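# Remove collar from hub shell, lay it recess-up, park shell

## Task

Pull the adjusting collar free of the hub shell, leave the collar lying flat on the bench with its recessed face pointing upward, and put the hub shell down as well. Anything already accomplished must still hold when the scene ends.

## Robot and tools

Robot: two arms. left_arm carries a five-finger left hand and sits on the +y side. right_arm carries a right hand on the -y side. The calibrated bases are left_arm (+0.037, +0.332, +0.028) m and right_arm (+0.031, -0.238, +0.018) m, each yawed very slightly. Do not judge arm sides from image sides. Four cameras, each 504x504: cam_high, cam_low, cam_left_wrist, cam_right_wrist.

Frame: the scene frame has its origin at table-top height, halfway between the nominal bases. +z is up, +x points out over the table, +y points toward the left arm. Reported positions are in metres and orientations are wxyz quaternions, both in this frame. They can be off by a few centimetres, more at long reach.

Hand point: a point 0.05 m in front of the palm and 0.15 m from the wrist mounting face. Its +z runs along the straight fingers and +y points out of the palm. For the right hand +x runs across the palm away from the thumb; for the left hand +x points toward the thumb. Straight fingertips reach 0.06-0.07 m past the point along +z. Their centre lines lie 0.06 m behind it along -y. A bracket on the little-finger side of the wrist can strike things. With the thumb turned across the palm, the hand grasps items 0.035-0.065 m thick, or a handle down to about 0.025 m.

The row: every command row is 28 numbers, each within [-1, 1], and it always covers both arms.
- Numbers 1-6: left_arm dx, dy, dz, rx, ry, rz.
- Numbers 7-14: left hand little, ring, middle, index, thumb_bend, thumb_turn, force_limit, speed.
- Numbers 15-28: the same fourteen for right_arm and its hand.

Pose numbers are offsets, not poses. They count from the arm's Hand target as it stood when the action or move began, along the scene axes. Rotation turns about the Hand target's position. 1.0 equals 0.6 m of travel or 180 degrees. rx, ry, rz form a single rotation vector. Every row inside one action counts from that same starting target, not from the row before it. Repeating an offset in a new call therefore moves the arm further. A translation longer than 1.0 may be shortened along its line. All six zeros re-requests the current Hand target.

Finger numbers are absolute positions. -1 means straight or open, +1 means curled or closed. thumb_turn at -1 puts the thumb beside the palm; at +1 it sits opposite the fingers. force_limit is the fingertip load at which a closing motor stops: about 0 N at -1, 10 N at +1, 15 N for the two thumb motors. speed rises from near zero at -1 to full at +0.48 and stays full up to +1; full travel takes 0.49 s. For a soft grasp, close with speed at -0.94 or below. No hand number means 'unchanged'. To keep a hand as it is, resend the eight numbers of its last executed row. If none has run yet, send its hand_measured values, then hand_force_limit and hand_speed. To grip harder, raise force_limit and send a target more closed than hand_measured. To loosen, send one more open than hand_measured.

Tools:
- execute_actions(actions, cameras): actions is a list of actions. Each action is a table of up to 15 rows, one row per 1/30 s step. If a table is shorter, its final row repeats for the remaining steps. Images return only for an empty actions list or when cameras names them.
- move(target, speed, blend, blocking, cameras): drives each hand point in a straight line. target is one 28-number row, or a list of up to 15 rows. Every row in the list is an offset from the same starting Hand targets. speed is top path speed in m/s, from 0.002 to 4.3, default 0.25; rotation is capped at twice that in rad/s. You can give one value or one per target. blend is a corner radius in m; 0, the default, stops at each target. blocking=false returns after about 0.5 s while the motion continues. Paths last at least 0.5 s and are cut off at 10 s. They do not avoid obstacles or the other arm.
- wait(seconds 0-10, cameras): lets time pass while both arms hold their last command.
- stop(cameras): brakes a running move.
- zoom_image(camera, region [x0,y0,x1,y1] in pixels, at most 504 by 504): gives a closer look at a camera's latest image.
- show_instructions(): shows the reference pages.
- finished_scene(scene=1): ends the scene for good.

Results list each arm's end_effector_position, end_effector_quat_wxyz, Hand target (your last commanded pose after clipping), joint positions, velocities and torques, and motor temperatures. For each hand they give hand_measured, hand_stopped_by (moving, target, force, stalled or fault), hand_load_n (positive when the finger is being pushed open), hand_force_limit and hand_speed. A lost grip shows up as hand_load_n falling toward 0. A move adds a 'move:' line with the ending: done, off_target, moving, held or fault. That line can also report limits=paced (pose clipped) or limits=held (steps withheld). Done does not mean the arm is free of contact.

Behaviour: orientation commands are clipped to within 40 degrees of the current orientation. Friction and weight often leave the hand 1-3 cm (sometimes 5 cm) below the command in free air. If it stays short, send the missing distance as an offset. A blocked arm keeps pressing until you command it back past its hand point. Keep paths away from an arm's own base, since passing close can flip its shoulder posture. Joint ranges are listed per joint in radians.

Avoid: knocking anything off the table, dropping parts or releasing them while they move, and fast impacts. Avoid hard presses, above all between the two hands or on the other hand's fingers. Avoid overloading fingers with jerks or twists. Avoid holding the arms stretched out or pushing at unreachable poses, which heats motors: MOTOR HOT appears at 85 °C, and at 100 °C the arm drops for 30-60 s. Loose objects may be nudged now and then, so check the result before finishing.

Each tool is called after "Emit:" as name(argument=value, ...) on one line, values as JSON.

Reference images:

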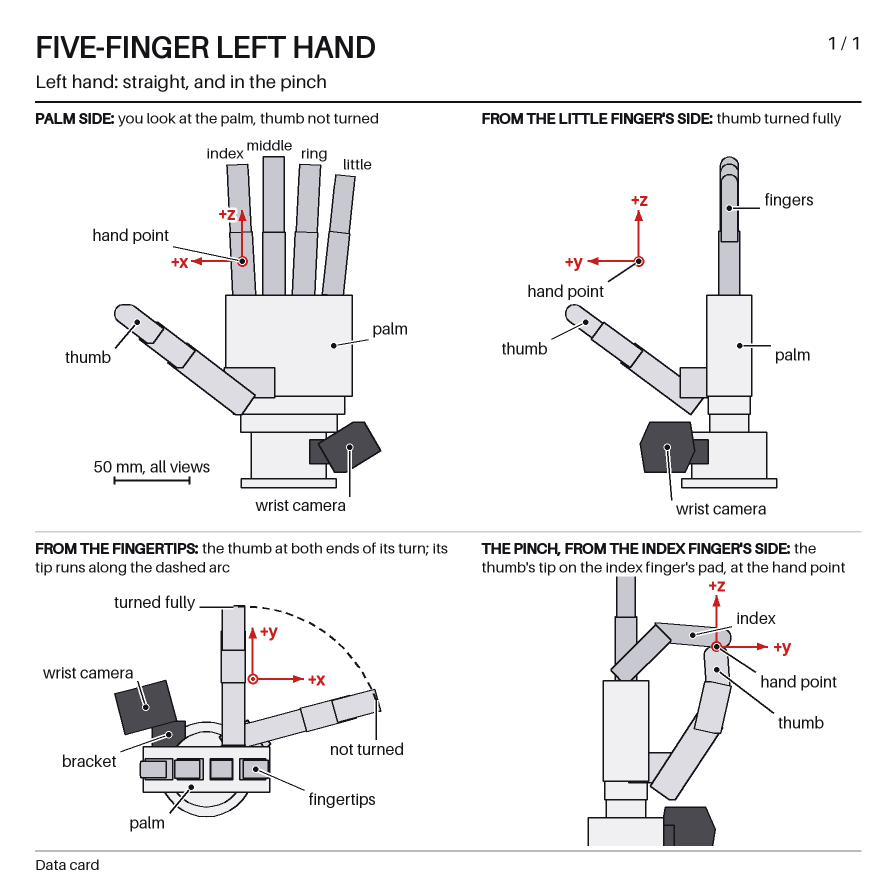

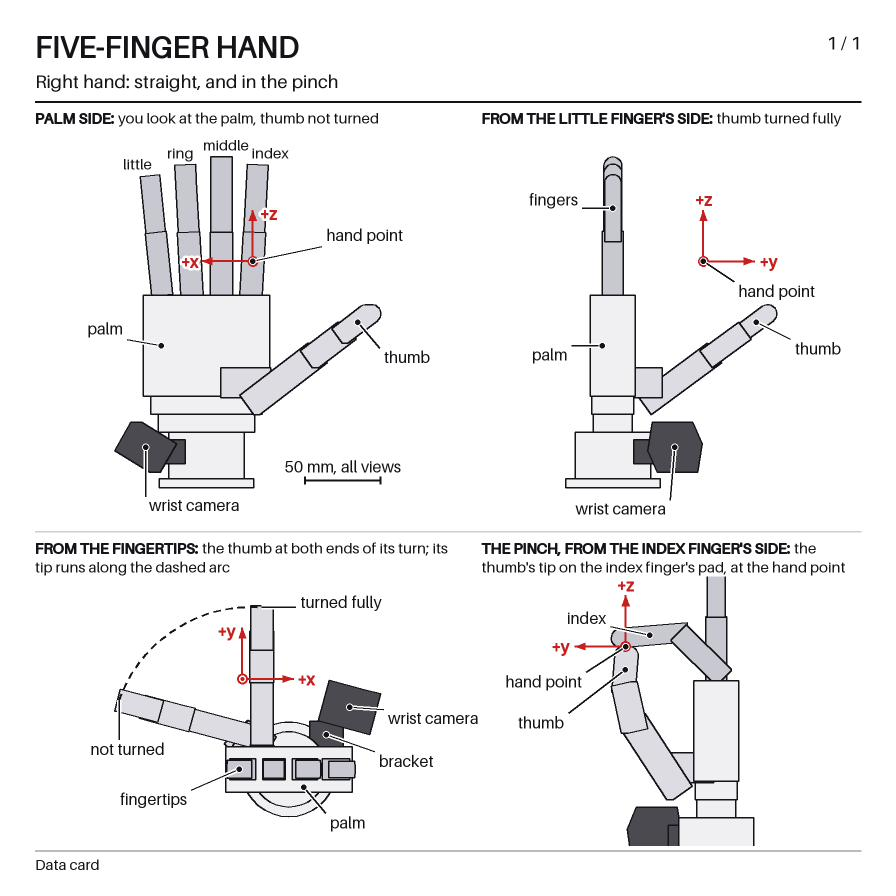

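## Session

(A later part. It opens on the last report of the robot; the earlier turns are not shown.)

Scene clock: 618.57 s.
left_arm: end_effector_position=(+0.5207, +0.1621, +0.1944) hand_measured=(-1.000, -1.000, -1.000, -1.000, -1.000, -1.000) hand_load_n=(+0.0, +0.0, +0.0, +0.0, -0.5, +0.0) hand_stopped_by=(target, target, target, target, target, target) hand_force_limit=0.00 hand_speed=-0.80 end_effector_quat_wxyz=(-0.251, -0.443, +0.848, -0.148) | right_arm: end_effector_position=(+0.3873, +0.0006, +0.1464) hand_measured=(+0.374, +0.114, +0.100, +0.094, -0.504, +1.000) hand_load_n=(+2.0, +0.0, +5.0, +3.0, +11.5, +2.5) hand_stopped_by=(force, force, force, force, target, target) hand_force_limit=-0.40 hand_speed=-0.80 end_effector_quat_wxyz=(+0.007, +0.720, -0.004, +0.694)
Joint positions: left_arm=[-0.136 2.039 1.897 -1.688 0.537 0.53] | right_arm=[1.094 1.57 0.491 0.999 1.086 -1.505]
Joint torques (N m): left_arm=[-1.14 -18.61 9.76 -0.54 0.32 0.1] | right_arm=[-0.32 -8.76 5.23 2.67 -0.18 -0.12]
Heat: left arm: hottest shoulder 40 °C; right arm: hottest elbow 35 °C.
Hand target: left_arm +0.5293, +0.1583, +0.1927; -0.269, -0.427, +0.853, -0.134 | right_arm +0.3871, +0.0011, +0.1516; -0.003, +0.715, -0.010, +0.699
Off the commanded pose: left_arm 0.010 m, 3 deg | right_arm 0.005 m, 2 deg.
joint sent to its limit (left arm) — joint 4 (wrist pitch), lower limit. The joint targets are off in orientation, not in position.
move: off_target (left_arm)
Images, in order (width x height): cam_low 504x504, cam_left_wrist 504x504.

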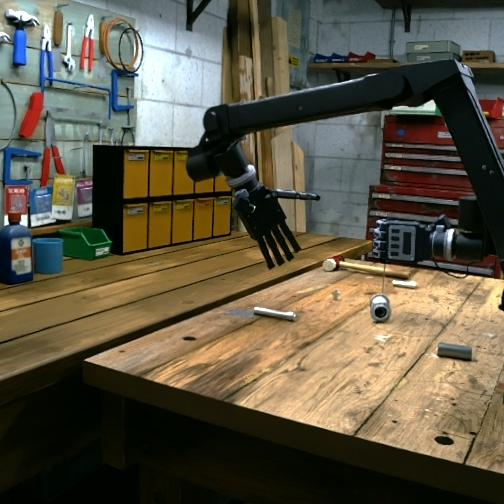

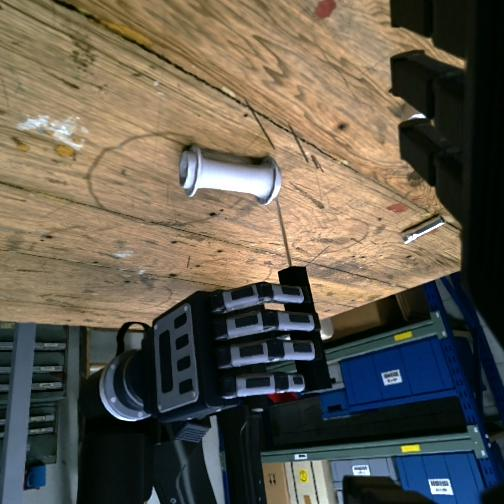

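Emit:
move(target=[[0,0,0,0,0,0,-1,-1,-1,-1,-1,-1,0,-0.8,0.005,0.010,0.0475,0,0,0,0.7,0.7,0.7,0.7,-0.5,1,-0.4,-0.8],[0,0,0,0,0,0,-1,-1,-1,-1,-1,-1,0,-0.8,0.005,0.010,0.0075,0,0,0,0.7,0.7,0.7,0.7,-0.5,1,-0.4,-0.8]], speed=0.06, cameras=["cam_left_wrist","cam_low"])

Emit:
zoom_image(camera="cam_left_wrist", region=[250, 170, 300, 220])

Emit:
zoom_image(camera="cam_low", region=[360, 275, 400, 315])

Scene clock: 636.73 s.
left_arm: end_effector_position=(+0.5207, +0.1621, +0.1944) hand_measured=(-1.000, -1.000, -1.000, -1.000, -1.000, -1.000) hand_load_n=(+0.0, +0.0, +0.0, +0.0, -0.5, +0.0) hand_stopped_by=(target, target, target, target, target, target) hand_force_limit=0.00 hand_speed=-0.80 end_effector_quat_wxyz=(-0.251, -0.443, +0.848, -0.148) | right_arm: end_effector_position=(+0.3868, -0.0004, +0.1545) hand_measured=(+0.374, +0.114, +0.100, +0.094, -0.504, +1.000) hand_load_n=(+2.0, +0.0, +5.0, +3.0, +12.0, +3.0) hand_stopped_by=(force, force, force, force, target, target) hand_force_limit=-0.40 hand_speed=-0.80 end_effector_quat_wxyz=(+0.005, +0.719, -0.005, +0.695)
Joint positions: left_arm=[-0.136 2.039 1.897 -1.688 0.537 0.53] | right_arm=[1.094 1.54 0.491 0.975 1.086 -1.505]
Joint torques (N m): left_arm=[-1.55 -19.08 9.72 -0.59 0.31 0.11] | right_arm=[-0.21 -6.36 7.25 2.61 -0.16 -0.1]
Heat: left arm: hottest shoulder 40 °C; right arm: hottest elbow 35 °C.
Hand target: left_arm +0.5293, +0.1583, +0.1927; -0.269, -0.427, +0.853, -0.134 | right_arm +0.3901, +0.0071, +0.1561; -0.003, +0.715, -0.010, +0.699
Off the commanded pose: left_arm 0.010 m, 3 deg | right_arm 0.008 m, 1 deg.
joint sent to its limit (left arm) — joint 4 (wrist pitch), lower limit. The joint targets are off in orientation, not in position.
move: off_target (left_arm)
Images, in order (width x height): cam_low 504x504, cam_left_wrist 504x504.

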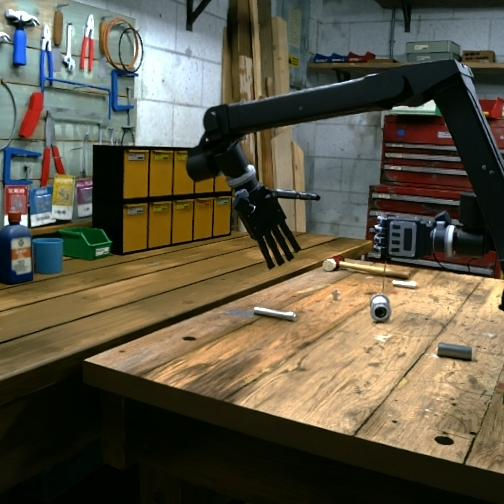

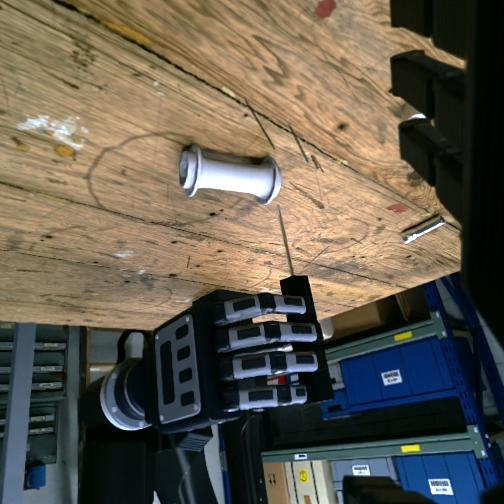

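Scaled by 10.080 from the camera's 504x504 image, which has a finer 720x720 frame.

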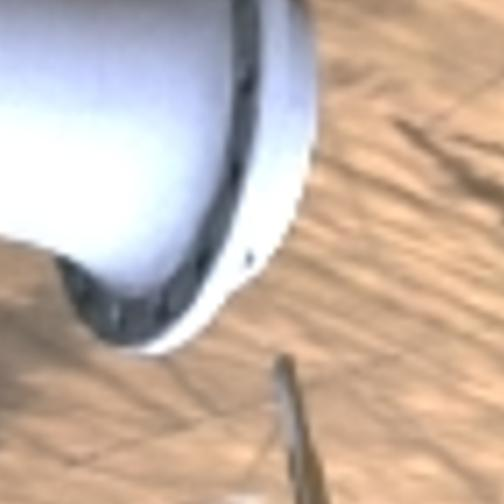

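Scaled by 12.600 from the camera's 504x504 image, which has a finer 720x720 frame.

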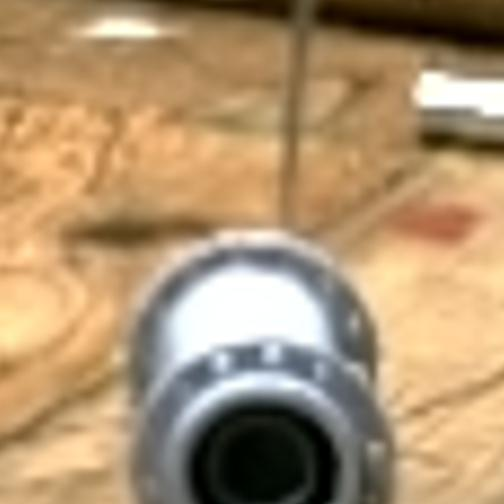

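Emit:
move(target=[[0,0,0,0,0,0,-1,-1,-1,-1,-1,-1,0,-0.8,0.0065,0.0227,0.04,0,0,0,0.7,0.7,0.7,0.7,-0.5,1,-0.4,-0.8],[0,0,0,0,0,0,-1,-1,-1,-1,-1,-1,0,-0.8,0.0065,0.0227,-0.005,0,0,0,0.7,0.7,0.7,0.7,-0.5,1,-0.4,-0.8]], speed=0.06, cameras=["cam_left_wrist","cam_low"])

Emit:
zoom_image(camera="cam_left_wrist", region=[250, 170, 300, 220])

Emit:
zoom_image(camera="cam_low", region=[360, 275, 400, 315])

Scene clock: 648.27 s.
left_arm: end_effector_position=(+0.5207, +0.1621, +0.1944) hand_measured=(-1.000, -1.000, -1.000, -1.000, -1.000, -1.000) hand_load_n=(+0.0, +0.0, +0.0, +0.0, +0.0, +0.0) hand_stopped_by=(target, target, target, target, target, target) hand_force_limit=0.00 hand_speed=-0.80 end_effector_quat_wxyz=(-0.251, -0.443, +0.848, -0.148) | right_arm: end_effector_position=(+0.3929, +0.0104, +0.1516) hand_measured=(+0.374, +0.114, +0.100, +0.094, -0.504, +1.000) hand_load_n=(+2.0, +0.0, +4.5, +3.0, +11.5, +3.0) hand_stopped_by=(force, force, force, force, target, target) hand_force_limit=-0.40 hand_speed=-0.80 end_effector_quat_wxyz=(+0.008, +0.720, -0.006, +0.694)
Joint positions: left_arm=[-0.136 2.039 1.897 -1.688 0.537 0.53] | right_arm=[1.094 1.577 0.526 0.973 1.091 -1.505]
Joint torques (N m): left_arm=[-1.61 -18.9 9.73 -0.57 0.3 0.09] | right_arm=[0.5 -6.89 7.28 2.67 -0.02 -0.1]
Heat: left arm: hottest shoulder 40 °C; right arm: hottest elbow 35 °C.
Hand target: left_arm +0.5293, +0.1583, +0.1927; -0.269, -0.427, +0.853, -0.134 | right_arm +0.3940, +0.0207, +0.1530; -0.003, +0.715, -0.010, +0.699
Off the commanded pose: left_arm 0.010 m, 3 deg | right_arm 0.010 m, 1 deg.
joint sent to its limit (left arm) — joint 4 (wrist pitch), lower limit. The joint targets are off in orientation, not in position.
move: off_target (left_arm)
Images, in order (width x height): cam_low 504x504, cam_left_wrist 504x504.

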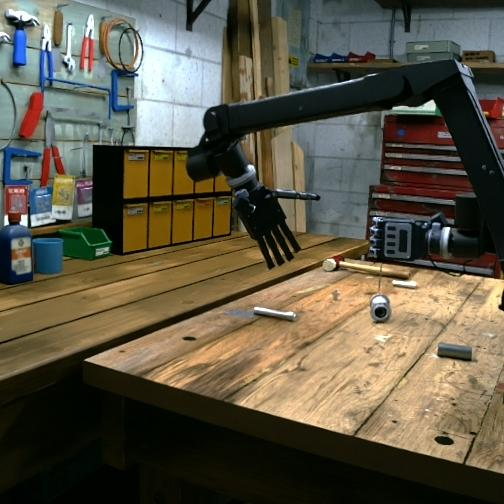

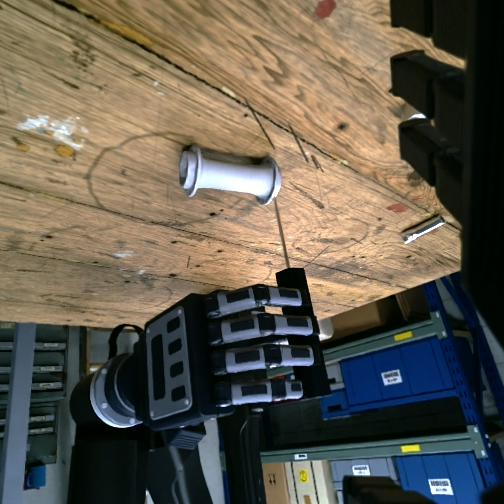

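Scaled by 10.080 from the camera's 504x504 image, which has a finer 720x720 frame.

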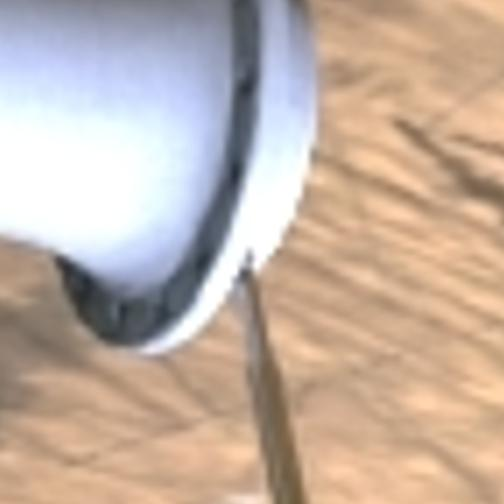

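Scaled by 12.600 from the camera's 504x504 image, which has a finer 720x720 frame.

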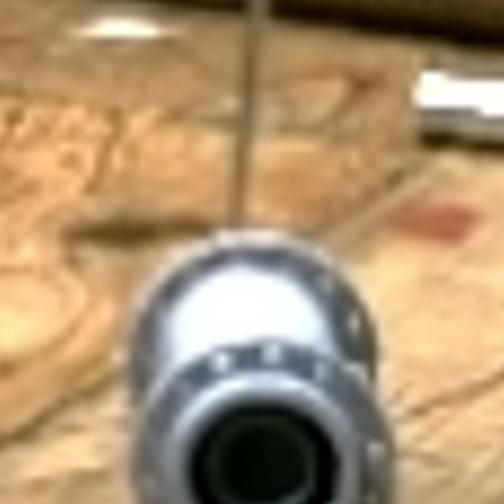

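Emit:
move(target=[[0,0,0,0,0,0,-1,-1,-1,-1,-1,-1,0,-0.8,-0.0035,-0.0035,0.045,0,0,0,0.7,0.7,0.7,0.7,-0.5,1,-0.4,-0.8],[0,0,0,0,0,0,-1,-1,-1,-1,-1,-1,0,-0.8,-0.0035,-0.0035,0.0,0,0,0,0.7,0.7,0.7,0.7,-0.5,1,-0.4,-0.8]], speed=0.06, cameras=["cam_left_wrist","cam_low"])

Emit:
zoom_image(camera="cam_left_wrist", region=[250, 170, 300, 220])

Emit:
zoom_image(camera="cam_low", region=[360, 275, 400, 315])

Scene clock: 667.50 s.
left_arm: end_effector_position=(+0.5207, +0.1621, +0.1944) hand_measured=(-1.000, -1.000, -1.000, -1.000, -1.000, -1.000) hand_load_n=(+0.0, +0.0, +0.0, +0.0, +0.0, -0.5) hand_stopped_by=(target, target, target, target, target, target) hand_force_limit=0.00 hand_speed=-0.80 end_effector_quat_wxyz=(-0.251, -0.443, +0.848, -0.148) | right_arm: end_effector_position=(+0.3929, +0.0103, +0.1541) hand_measured=(+0.374, +0.114, +0.100, +0.094, -0.504, +1.000) hand_load_n=(+2.0, +0.0, +5.0, +3.0, +11.5, +3.0) hand_stopped_by=(force, force, force, force, target, target) hand_force_limit=-0.40 hand_speed=-0.80 end_effector_quat_wxyz=(+0.005, +0.718, -0.009, +0.696)
Joint positions: left_arm=[-0.136 2.039 1.897 -1.688 0.537 0.53] | right_arm=[1.094 1.571 0.526 0.976 1.092 -1.505]
Joint torques (N m): left_arm=[-1.49 -18.9 9.72 -0.51 0.31 0.11] | right_arm=[0.79 -6.83 6.65 2.63 0.03 -0.09]
Heat: left arm: hottest shoulder 40 °C; right arm: hottest elbow 34 °C.
Hand target: left_arm +0.5293, +0.1583, +0.1927; -0.269, -0.427, +0.853, -0.134 | right_arm +0.3919, +0.0186, +0.1530; -0.003, +0.715, -0.010, +0.699
Off the commanded pose: left_arm 0.010 m, 3 deg | right_arm 0.008 m, 1 deg.
joint sent to its limit (left arm) — joint 4 (wrist pitch), lower limit. The joint targets are off in orientation, not in position.
move: off_target (left_arm)
Images, in order (width x height): cam_low 504x504, cam_left_wrist 504x504.

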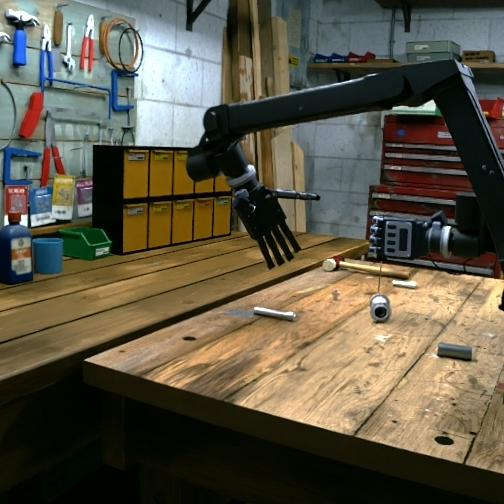

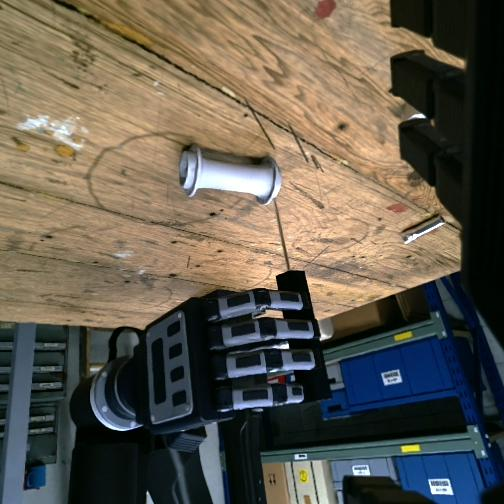

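Scaled by 10.080 from the camera's 504x504 image, which has a finer 720x720 frame.

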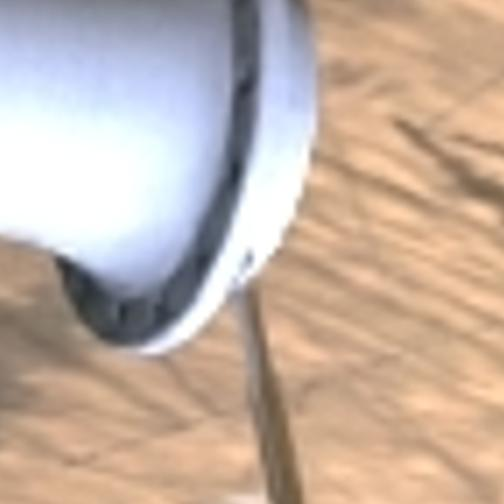

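Scaled by 12.600 from the camera's 504x504 image, which has a finer 720x720 frame.

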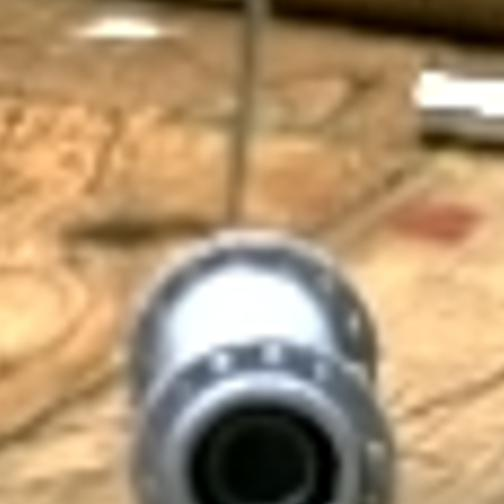

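Emit:
move(target=[[0,0,0,0,0,0,-1,-1,-1,-1,-1,-1,0,-0.8,-0.025,-0.0417,0.045,0,0,0,0.7,0.7,0.7,0.7,-0.5,1,-0.4,-0.8],[0,0,0,0,0,0,-1,-1,-1,-1,-1,-1,0,-0.8,0,0,0.045,0,0,0,0.7,0.7,0.7,0.7,-0.5,1,-0.4,-0.8],[0,0,0,0,0,0,-1,-1,-1,-1,-1,-1,0,-0.8,0,0,-0.005,0,0,0,0.7,0.7,0.7,0.7,-0.5,1,-0.4,-0.8]], speed=0.08, cameras=["cam_left_wrist","cam_low"])

Emit:
zoom_image(camera="cam_left_wrist", region=[250, 170, 300, 220])

Emit:
zoom_image(camera="cam_low", region=[360, 275, 400, 315])

Scene clock: 682.60 s.
left_arm: end_effector_position=(+0.5207, +0.1621, +0.1944) hand_measured=(-1.000, -1.000, -1.000, -1.000, -1.000, -1.000) hand_load_n=(+0.0, +0.0, -0.5, +0.0, +0.0, +0.0) hand_stopped_by=(target, target, target, target, target, target) hand_force_limit=0.00 hand_speed=-0.80 end_effector_quat_wxyz=(-0.251, -0.443, +0.848, -0.148) | right_arm: end_effector_position=(+0.3905, +0.0082, +0.1496) hand_measured=(+0.374, +0.114, +0.100, +0.094, -0.504, +1.000) hand_load_n=(+2.0, +0.0, +5.0, +3.0, +12.0, +2.5) hand_stopped_by=(force, force, force, force, target, target) hand_force_limit=-0.40 hand_speed=-0.80 end_effector_quat_wxyz=(+0.007, +0.719, -0.008, +0.695)
Joint positions: left_arm=[-0.136 2.039 1.897 -1.688 0.537 0.53] | right_arm=[1.097 1.58 0.517 0.989 1.097 -1.504]
Joint torques (N m): left_arm=[-1.61 -18.67 9.73 -0.47 0.31 0.11] | right_arm=[0.5 -6.71 7.19 2.56 -0.16 -0.1]
Heat: left arm: hottest shoulder 40 °C; right arm: hottest elbow 34 °C.
Hand target: left_arm +0.5293, +0.1583, +0.1927; -0.269, -0.427, +0.853, -0.134 | right_arm +0.3919, +0.0187, +0.1502; -0.003, +0.715, -0.010, +0.699
Off the commanded pose: left_arm 0.010 m, 3 deg | right_arm 0.011 m, 1 deg.
joint sent to its limit (left arm) — joint 4 (wrist pitch), lower limit. The joint targets are off in orientation, not in position.
move: off_target (left_arm, right_arm)
Images, in order (width x height): cam_low 504x504, cam_left_wrist 504x504.

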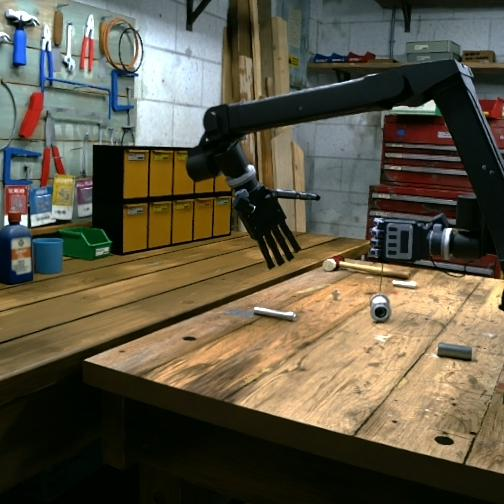

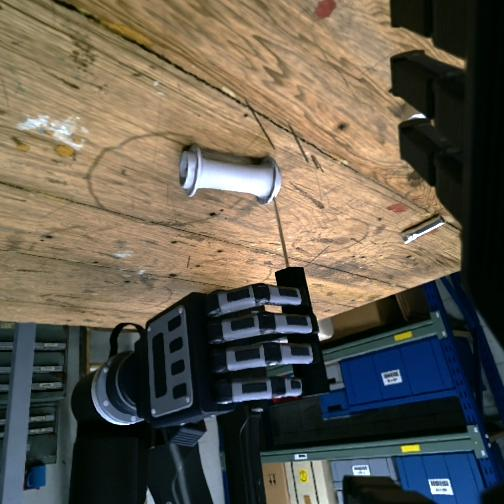

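Scaled by 10.080 from the camera's 504x504 image, which has a finer 720x720 frame.

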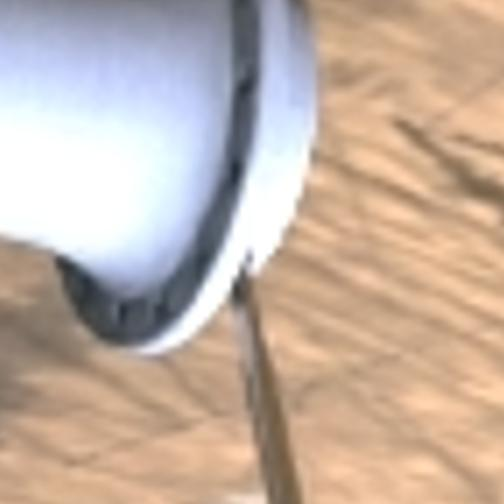

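Scaled by 12.600 from the camera's 504x504 image, which has a finer 720x720 frame.

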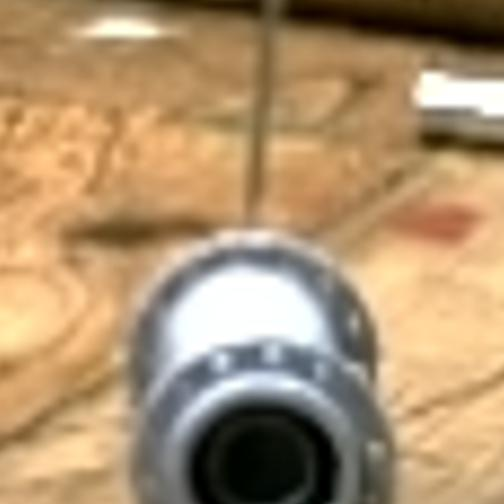

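Emit:
move(target=[[0,0,0,0,0,0,-1,-1,-1,-1,-1,-1,0,-0.8,-0.025,-0.0417,0.045,0,0,0,0.7,0.7,0.7,0.7,-0.5,1,-0.4,-0.8],[0,0,0,0,0,0,-1,-1,-1,-1,-1,-1,0,-0.8,0.001,-0.0015,0.045,0,0,0,0.7,0.7,0.7,0.7,-0.5,1,-0.4,-0.8],[0,0,0,0,0,0,-1,-1,-1,-1,-1,-1,0,-0.8,0.001,-0.0015,0,0,0,0,0.7,0.7,0.7,0.7,-0.5,1,-0.4,-0.8]], speed=0.08, cameras=["cam_left_wrist","cam_low"])

Emit:
zoom_image(camera="cam_left_wrist", region=[260, 180, 290, 210])

Emit:
zoom_image(camera="cam_low", region=[360, 275, 400, 315])

Scene clock: 694.37 s.
left_arm: end_effector_position=(+0.5207, +0.1621, +0.1944) hand_measured=(-1.000, -1.000, -1.000, -1.000, -1.000, -1.000) hand_load_n=(+0.0, +0.0, +0.0, +0.0, +0.0, +0.0) hand_stopped_by=(target, target, target, target, target, target) hand_force_limit=0.00 hand_speed=-0.80 end_effector_quat_wxyz=(-0.251, -0.443, +0.848, -0.148) | right_arm: end_effector_position=(+0.3901, +0.0076, +0.1489) hand_measured=(+0.374, +0.114, +0.100, +0.094, -0.504, +1.000) hand_load_n=(+2.5, +0.0, +5.0, +3.0, +11.5, +3.0) hand_stopped_by=(force, force, force, force, target, target) hand_force_limit=-0.40 hand_speed=-0.80 end_effector_quat_wxyz=(+0.007, +0.719, -0.007, +0.695)
Joint positions: left_arm=[-0.136 2.039 1.897 -1.688 0.537 0.53] | right_arm=[1.097 1.579 0.514 0.99 1.095 -1.504]
Joint torques (N m): left_arm=[-1.44 -18.96 9.68 -0.54 0.32 0.12] | right_arm=[0.26 -6.89 7.28 2.67 -0.16 -0.1]
Heat: left arm: hottest shoulder 40 °C; right arm: hottest elbow 35 °C.
Hand target: left_arm +0.5293, +0.1583, +0.1927; -0.269, -0.427, +0.853, -0.134 | right_arm +0.3925, +0.0177, +0.1501; -0.003, +0.715, -0.010, +0.699
Off the commanded pose: left_arm 0.010 m, 3 deg | right_arm 0.011 m, 1 deg.
joint sent to its limit (left arm) — joint 4 (wrist pitch), lower limit. The joint targets are off in orientation, not in position.
move: off_target (left_arm, right_arm)
Images, in order (width x height): cam_low 504x504, cam_left_wrist 504x504.

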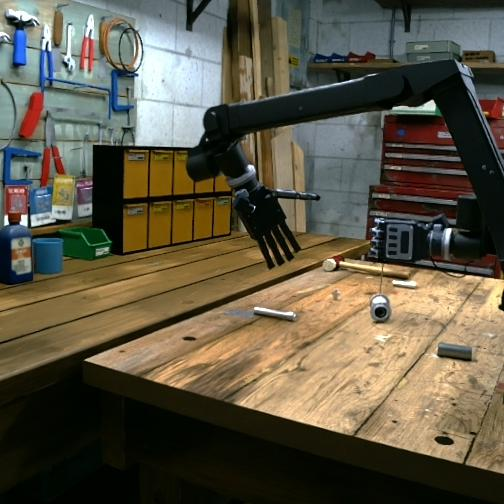

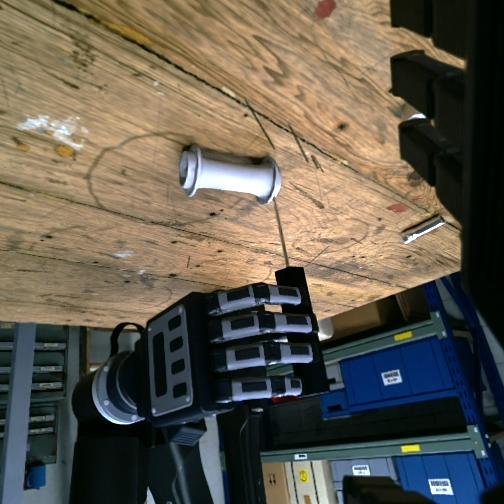

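Scaled by 16.800 from the camera's 504x504 image, which has a finer 720x720 frame.

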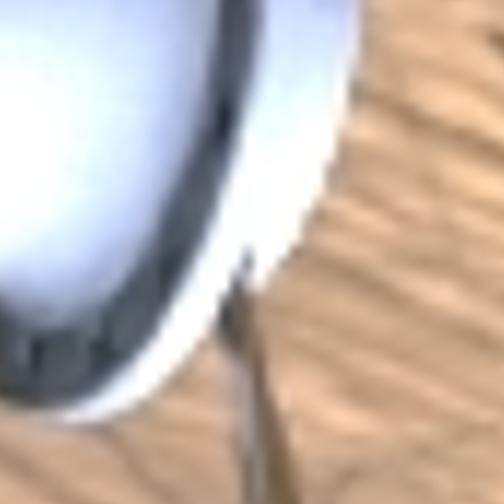

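Scaled by 12.600 from the camera's 504x504 image, which has a finer 720x720 frame.

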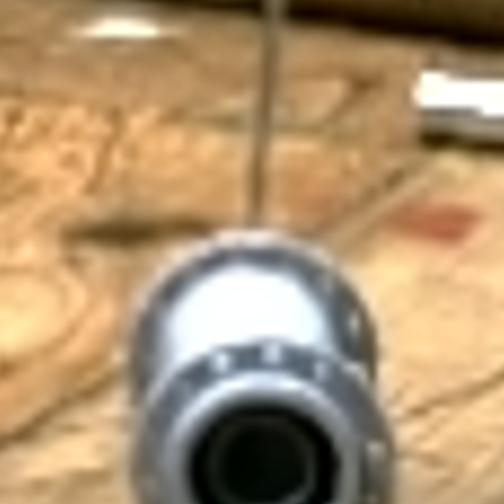

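Emit:
move(target=[[0,0,0,0,0,0,-1,-1,-1,-1,-1,-1,0,-0.8,-0.025,-0.0417,0.045,0,0,0,0.7,0.7,0.7,0.7,-0.5,1,-0.4,-0.8],[0,0,0,0,0,0,-1,-1,-1,-1,-1,-1,0,-0.8,0.001,-0.0008,0.045,0,0,0,0.7,0.7,0.7,0.7,-0.5,1,-0.4,-0.8],[0,0,0,0,0,0,-1,-1,-1,-1,-1,-1,0,-0.8,0.001,-0.0008,-0.006,0,0,0,0.7,0.7,0.7,0.7,-0.5,1,-0.4,-0.8]], speed=0.08, cameras=["cam_left_wrist","cam_low"])

Emit:
zoom_image(camera="cam_left_wrist", region=[260, 180, 290, 210])

Emit:
zoom_image(camera="cam_low", region=[360, 275, 400, 315])

Scene clock: 705.13 s.
left_arm: end_effector_position=(+0.5207, +0.1621, +0.1944) hand_measured=(-1.000, -1.000, -1.000, -1.000, -1.000, -1.000) hand_load_n=(+0.0, +0.0, +0.0, +0.0, -0.5, +0.0) hand_stopped_by=(target, target, target, target, target, target) hand_force_limit=0.00 hand_speed=-0.80 end_effector_quat_wxyz=(-0.251, -0.443, +0.848, -0.148) | right_arm: end_effector_position=(+0.3905, +0.0084, +0.1456) hand_measured=(+0.374, +0.114, +0.100, +0.094, -0.504, +1.000) hand_load_n=(+1.0, +0.0, +6.0, +2.5, +11.0, +1.5) hand_stopped_by=(force, force, force, force, target, target) hand_force_limit=-0.40 hand_speed=-0.80 end_effector_quat_wxyz=(+0.006, +0.719, -0.006, +0.695)
Joint positions: left_arm=[-0.136 2.039 1.897 -1.688 0.537 0.53] | right_arm=[1.097 1.592 0.514 1.003 1.092 -1.504]
Joint torques (N m): left_arm=[-1.32 -19.02 9.77 -0.55 0.3 0.09] | right_arm=[0.15 -6.83 7.06 2.63 -0.16 -0.11]
Heat: left arm: hottest shoulder 40 °C; right arm: hottest elbow 34 °C.
Hand target: left_arm +0.5293, +0.1583, +0.1927; -0.269, -0.427, +0.853, -0.134 | right_arm +0.3931, +0.0173, +0.1464; -0.003, +0.715, -0.010, +0.699
Off the commanded pose: left_arm 0.010 m, 3 deg | right_arm 0.009 m, 1 deg.
joint sent to its limit (left arm) — joint 4 (wrist pitch), lower limit. The joint targets are off in orientation, not in position.
move: off_target (left_arm)
Images, in order (width x height): cam_low 504x504, cam_left_wrist 504x504.

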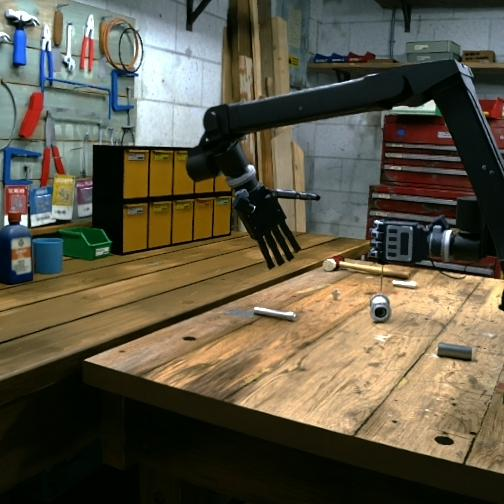

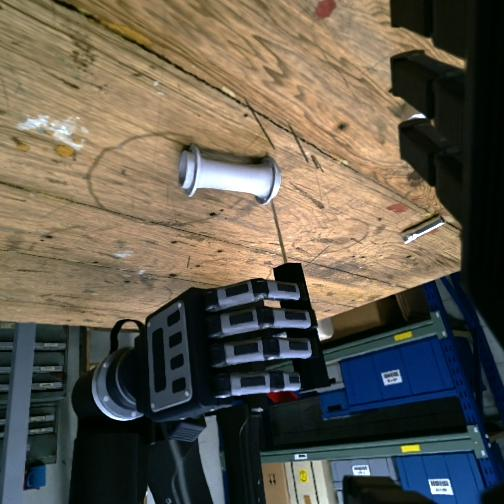

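Scaled by 16.800 from the camera's 504x504 image, which has a finer 720x720 frame.

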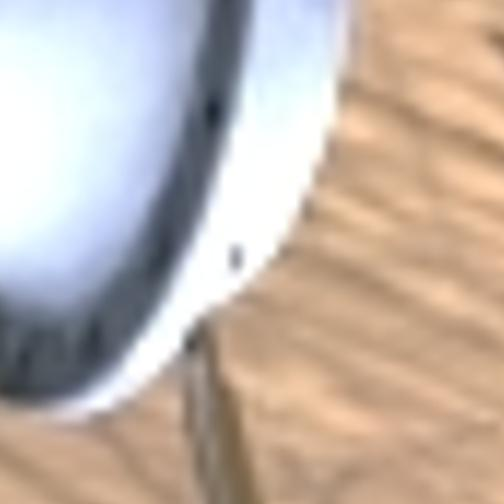

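Scaled by 12.600 from the camera's 504x504 image, which has a finer 720x720 frame.

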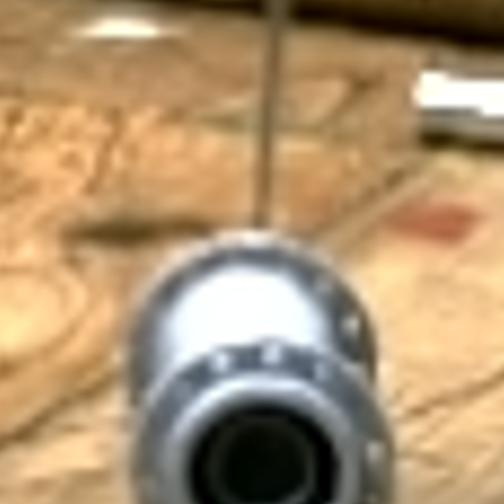

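Emit:
move(target=[[0,0,0,0,0,0,-1,-1,-1,-1,-1,-1,0,-0.8,0,0,0.03,0,0,0,0.7,0.7,0.7,0.7,-0.5,1,-0.4,-0.8],[0,0,0,0,0,0,-1,-1,-1,-1,-1,-1,0,-0.8,-0.025,-0.0417,0.045,0,0,0,0.7,0.7,0.7,0.7,-0.5,1,-0.4,-0.8],[0,0,0,0,0,0,-1,-1,-1,-1,-1,-1,0,-0.8,0.0022,-0.005,0.045,0,0,0,0.7,0.7,0.7,0.7,-0.5,1,-0.4,-0.8],[0,0,0,0,0,0,-1,-1,-1,-1,-1,-1,0,-0.8,0.0022,-0.005,-0.0017,0,0,0,0.7,0.7,0.7,0.7,-0.5,1,-0.4,-0.8]], speed=0.08, cameras=["cam_left_wrist","cam_low"])

Emit:
zoom_image(camera="cam_left_wrist", region=[260, 180, 290, 210])

Emit:
zoom_image(camera="cam_low", region=[360, 275, 400, 315])

Scene clock: 724.53 s.
left_arm: end_effector_position=(+0.5207, +0.1621, +0.1944) hand_measured=(-1.000, -1.000, -1.000, -1.000, -1.000, -1.000) hand_load_n=(+0.0, +0.0, +0.0, +0.0, +0.0, +0.0) hand_stopped_by=(target, target, target, target, target, target) hand_force_limit=0.00 hand_speed=-0.80 end_effector_quat_wxyz=(-0.251, -0.443, +0.848, -0.148) | right_arm: end_effector_position=(+0.3899, +0.0078, +0.1463) hand_measured=(+0.374, +0.114, +0.100, +0.094, -0.504, +1.000) hand_load_n=(+0.5, +0.0, +6.5, +1.5, +11.0, +0.5) hand_stopped_by=(force, force, force, force, target, target) hand_force_limit=-0.40 hand_speed=-0.80 end_effector_quat_wxyz=(+0.002, +0.718, -0.005, +0.696)
Joint positions: left_arm=[-0.136 2.039 1.897 -1.688 0.537 0.53] | right_arm=[1.097 1.588 0.507 1.012 1.085 -1.507]
Joint torques (N m): left_arm=[-1.32 -19.08 9.74 -0.47 0.31 0.11] | right_arm=[-0.5 -6.42 7.13 2.61 -0.17 -0.09]
Heat: left arm: hottest shoulder 40 °C; right arm: hottest elbow 34 °C.
Hand target: left_arm +0.5293, +0.1583, +0.1927; -0.269, -0.427, +0.853, -0.134 | right_arm +0.3944, +0.0143, +0.1454; -0.003, +0.715, -0.010, +0.699
Off the commanded pose: left_arm 0.010 m, 3 deg | right_arm 0.008 m, 1 deg.
joint sent to its limit (left arm) — joint 4 (wrist pitch), lower limit. The joint targets are off in orientation, not in position.
move: off_target (left_arm)
Images, in order (width x height): cam_low 504x504, cam_left_wrist 504x504.

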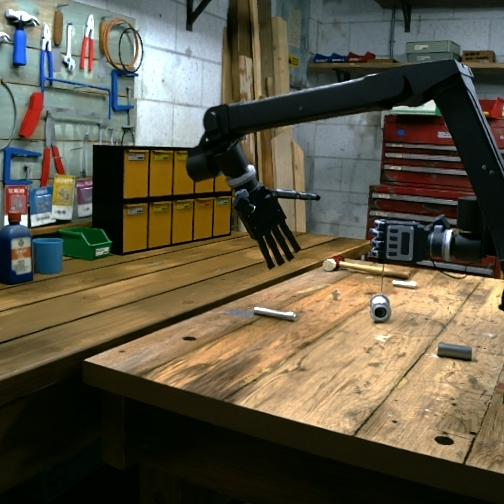

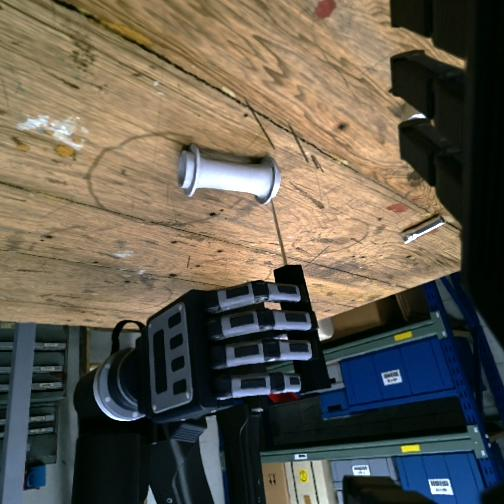

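Scaled by 16.800 from the camera's 504x504 image, which has a finer 720x720 frame.

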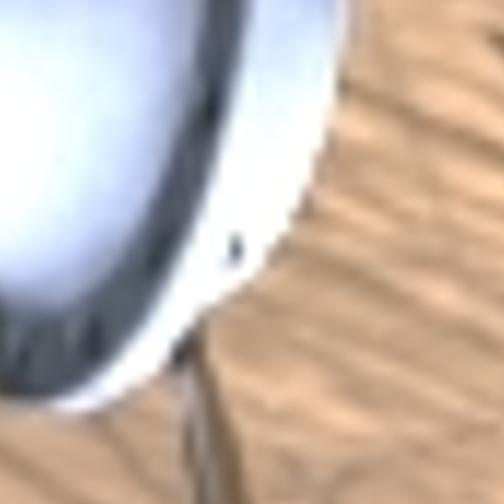

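Scaled by 12.600 from the camera's 504x504 image, which has a finer 720x720 frame.

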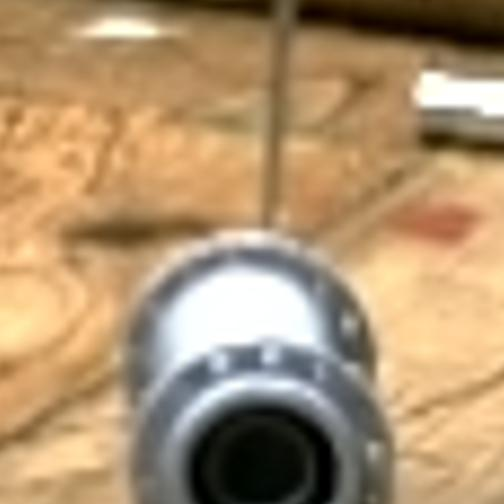

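Emit:
move(target=[[0,0,0,0,0,0,-1,-1,-1,-1,-1,-1,0,-0.8,0,0,0.03,0,0,0,0.7,0.7,0.7,0.7,-0.5,1,-0.4,-0.8],[0,0,0,0,0,0,-1,-1,-1,-1,-1,-1,0,-0.8,-0.025,-0.0417,0.045,0,0,0,0.7,0.7,0.7,0.7,-0.5,1,-0.4,-0.8],[0,0,0,0,0,0,-1,-1,-1,-1,-1,-1,0,-0.8,0.003,-0.005,0.025,0,0,0,0.7,0.7,0.7,0.7,-0.5,1,-0.4,-0.8],[0,0,0,0,0,0,-1,-1,-1,-1,-1,-1,0,-0.8,0.003,-0.005,0.008,0,0,0,0.7,0.7,0.7,0.7,-0.5,1,-0.4,-0.8]], speed=0.08, cameras=["cam_left_wrist","cam_low"])

Emit:
zoom_image(camera="cam_left_wrist", region=[260, 180, 290, 210])

Emit:
zoom_image(camera="cam_low", region=[360, 275, 400, 315])

Scene clock: 743.70 s.
left_arm: end_effector_position=(+0.5207, +0.1621, +0.1944) hand_measured=(-1.000, -1.000, -1.000, -1.000, -1.000, -1.000) hand_load_n=(+0.0, +0.0, +0.0, +0.0, +0.0, +0.0) hand_stopped_by=(target, target, target, target, target, target) hand_force_limit=0.00 hand_speed=-0.80 end_effector_quat_wxyz=(-0.251, -0.443, +0.848, -0.148) | right_arm: end_effector_position=(+0.3879, +0.0047, +0.1464) hand_measured=(+0.374, +0.114, +0.100, +0.094, -0.504, +1.000) hand_load_n=(+0.5, +0.0, +6.5, +2.0, +10.5, +1.0) hand_stopped_by=(force, force, force, force, target, target) hand_force_limit=-0.40 hand_speed=-0.80 end_effector_quat_wxyz=(+0.004, +0.721, +0.003, +0.693)
Joint positions: left_arm=[-0.136 2.039 1.897 -1.688 0.537 0.53] | right_arm=[1.097 1.573 0.495 0.995 1.077 -1.508]
Joint torques (N m): left_arm=[-1.49 -18.9 9.66 -0.53 0.31 0.09] | right_arm=[-1.2 -6.71 7.91 2.63 -0.16 -0.09]
Heat: left arm: hottest shoulder 40 °C; right arm: hottest elbow 35 °C.
Hand target: left_arm +0.5293, +0.1583, +0.1927; -0.269, -0.427, +0.853, -0.134 | right_arm +0.3962, +0.0113, +0.1503; -0.003, +0.715, -0.010, +0.699
Off the commanded pose: left_arm 0.010 m, 3 deg | right_arm 0.011 m, 2 deg.
joint sent to its limit (left arm) — joint 4 (wrist pitch), lower limit. The joint targets are off in orientation, not in position.
move: off_target (left_arm, right_arm)
Images, in order (width x height): cam_low 504x504, cam_left_wrist 504x504.

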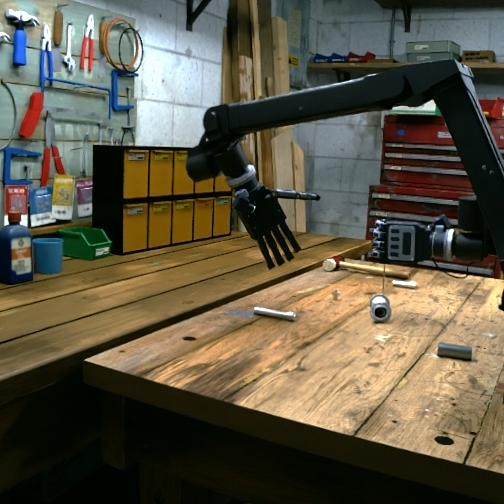

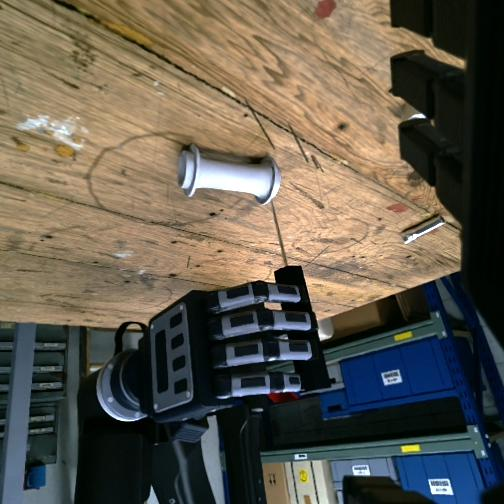

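Scaled by 16.800 from the camera's 504x504 image, which has a finer 720x720 frame.

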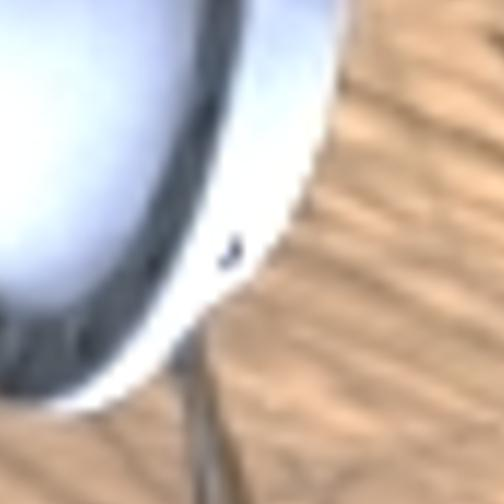

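Scaled by 12.600 from the camera's 504x504 image, which has a finer 720x720 frame.

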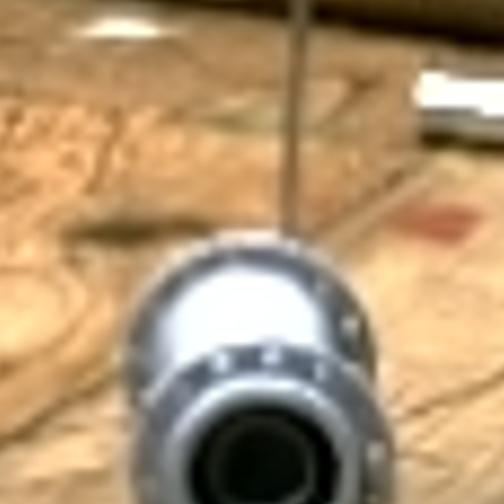

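Emit:
move(target=[0,0,0,0,0,0,-1,-1,-1,-1,-1,-1,0,-0.8,0,0,0.03,0,0,0,0.7,0.7,0.7,0.7,-0.5,1,-0.4,-0.8], speed=0.08, cameras=["cam_left_wrist","cam_low","cam_right_wrist"])

Emit:
zoom_image(camera="cam_left_wrist", region=[165, 135, 315, 285])

Emit:
zoom_image(camera="cam_low", region=[360, 265, 400, 325])

Scene clock: 761.93 s.
left_arm: end_effector_position=(+0.5207, +0.1621, +0.1944) hand_measured=(-1.000, -1.000, -1.000, -1.000, -1.000, -1.000) hand_load_n=(+0.0, +0.0, +0.0, +0.0, +0.0, -0.5) hand_stopped_by=(target, target, target, target, target, target) hand_force_limit=0.00 hand_speed=-0.80 end_effector_quat_wxyz=(-0.251, -0.443, +0.848, -0.148) | right_arm: end_effector_position=(+0.3882, +0.0053, +0.1541) hand_measured=(+0.374, +0.114, +0.100, +0.094, -0.504, +1.000) hand_load_n=(+1.0, +0.0, +6.5, +2.0, +10.5, +1.0) hand_stopped_by=(force, force, force, force, target, target) hand_force_limit=-0.40 hand_speed=-0.80 end_effector_quat_wxyz=(+0.004, +0.721, +0.002, +0.693)
Joint positions: left_arm=[-0.136 2.039 1.897 -1.688 0.537 0.53] | right_arm=[1.097 1.546 0.501 0.964 1.077 -1.508]
Joint torques (N m): left_arm=[-1.38 -18.67 9.7 -0.51 0.32 0.12] | right_arm=[-1.14 -9.35 8.47 1.29 -0.16 -0.12]
Heat: left arm: hottest shoulder 40 °C; right arm: hottest elbow 36 °C.
Hand target: left_arm +0.5293, +0.1583, +0.1927; -0.269, -0.427, +0.853, -0.134 | right_arm +0.3962, +0.0113, +0.1683; -0.003, +0.715, -0.010, +0.699
Off the commanded pose: left_arm 0.010 m, 3 deg | right_arm 0.017 m, 2 deg.
joint sent to its limit (left arm) — joint 4 (wrist pitch), lower limit. The joint targets are off in orientation, not in position.
move: off_target (left_arm, right_arm)
Images, in order (width x height): cam_low 504x504, cam_left_wrist 504x504, cam_right_wrist 504x504.

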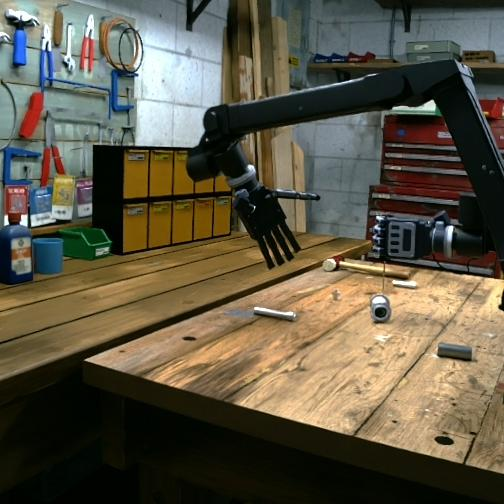

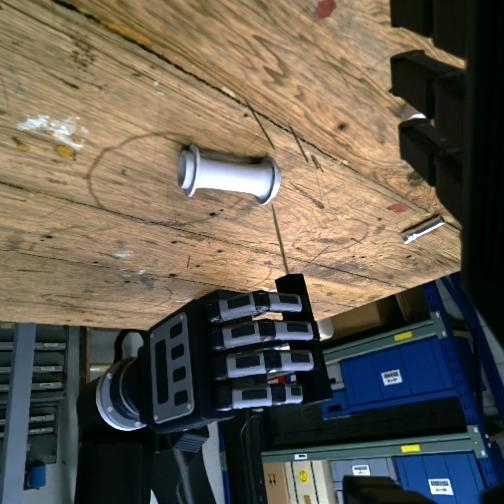

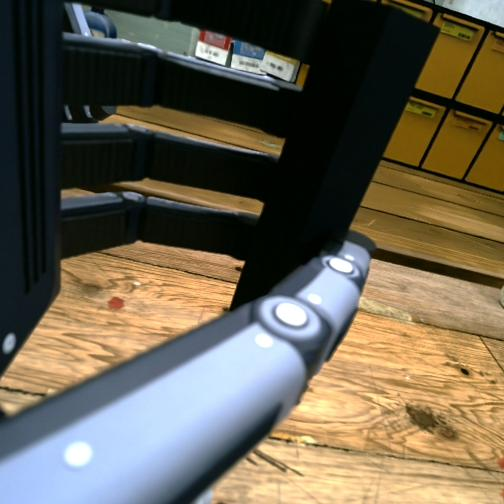

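Scaled by 3.360 from the camera's 504x504 image, which has a finer 720x720 frame.

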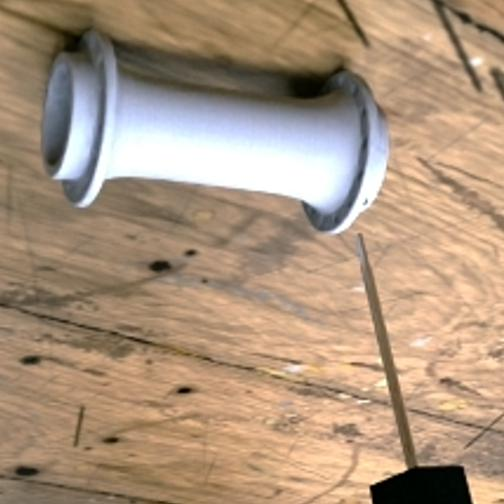

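Scaled by 8.400 from the camera's 504x504 image, which has a finer 720x720 frame.

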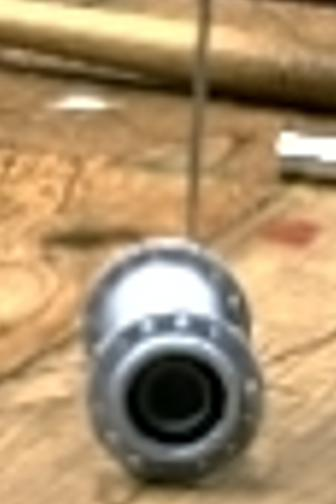

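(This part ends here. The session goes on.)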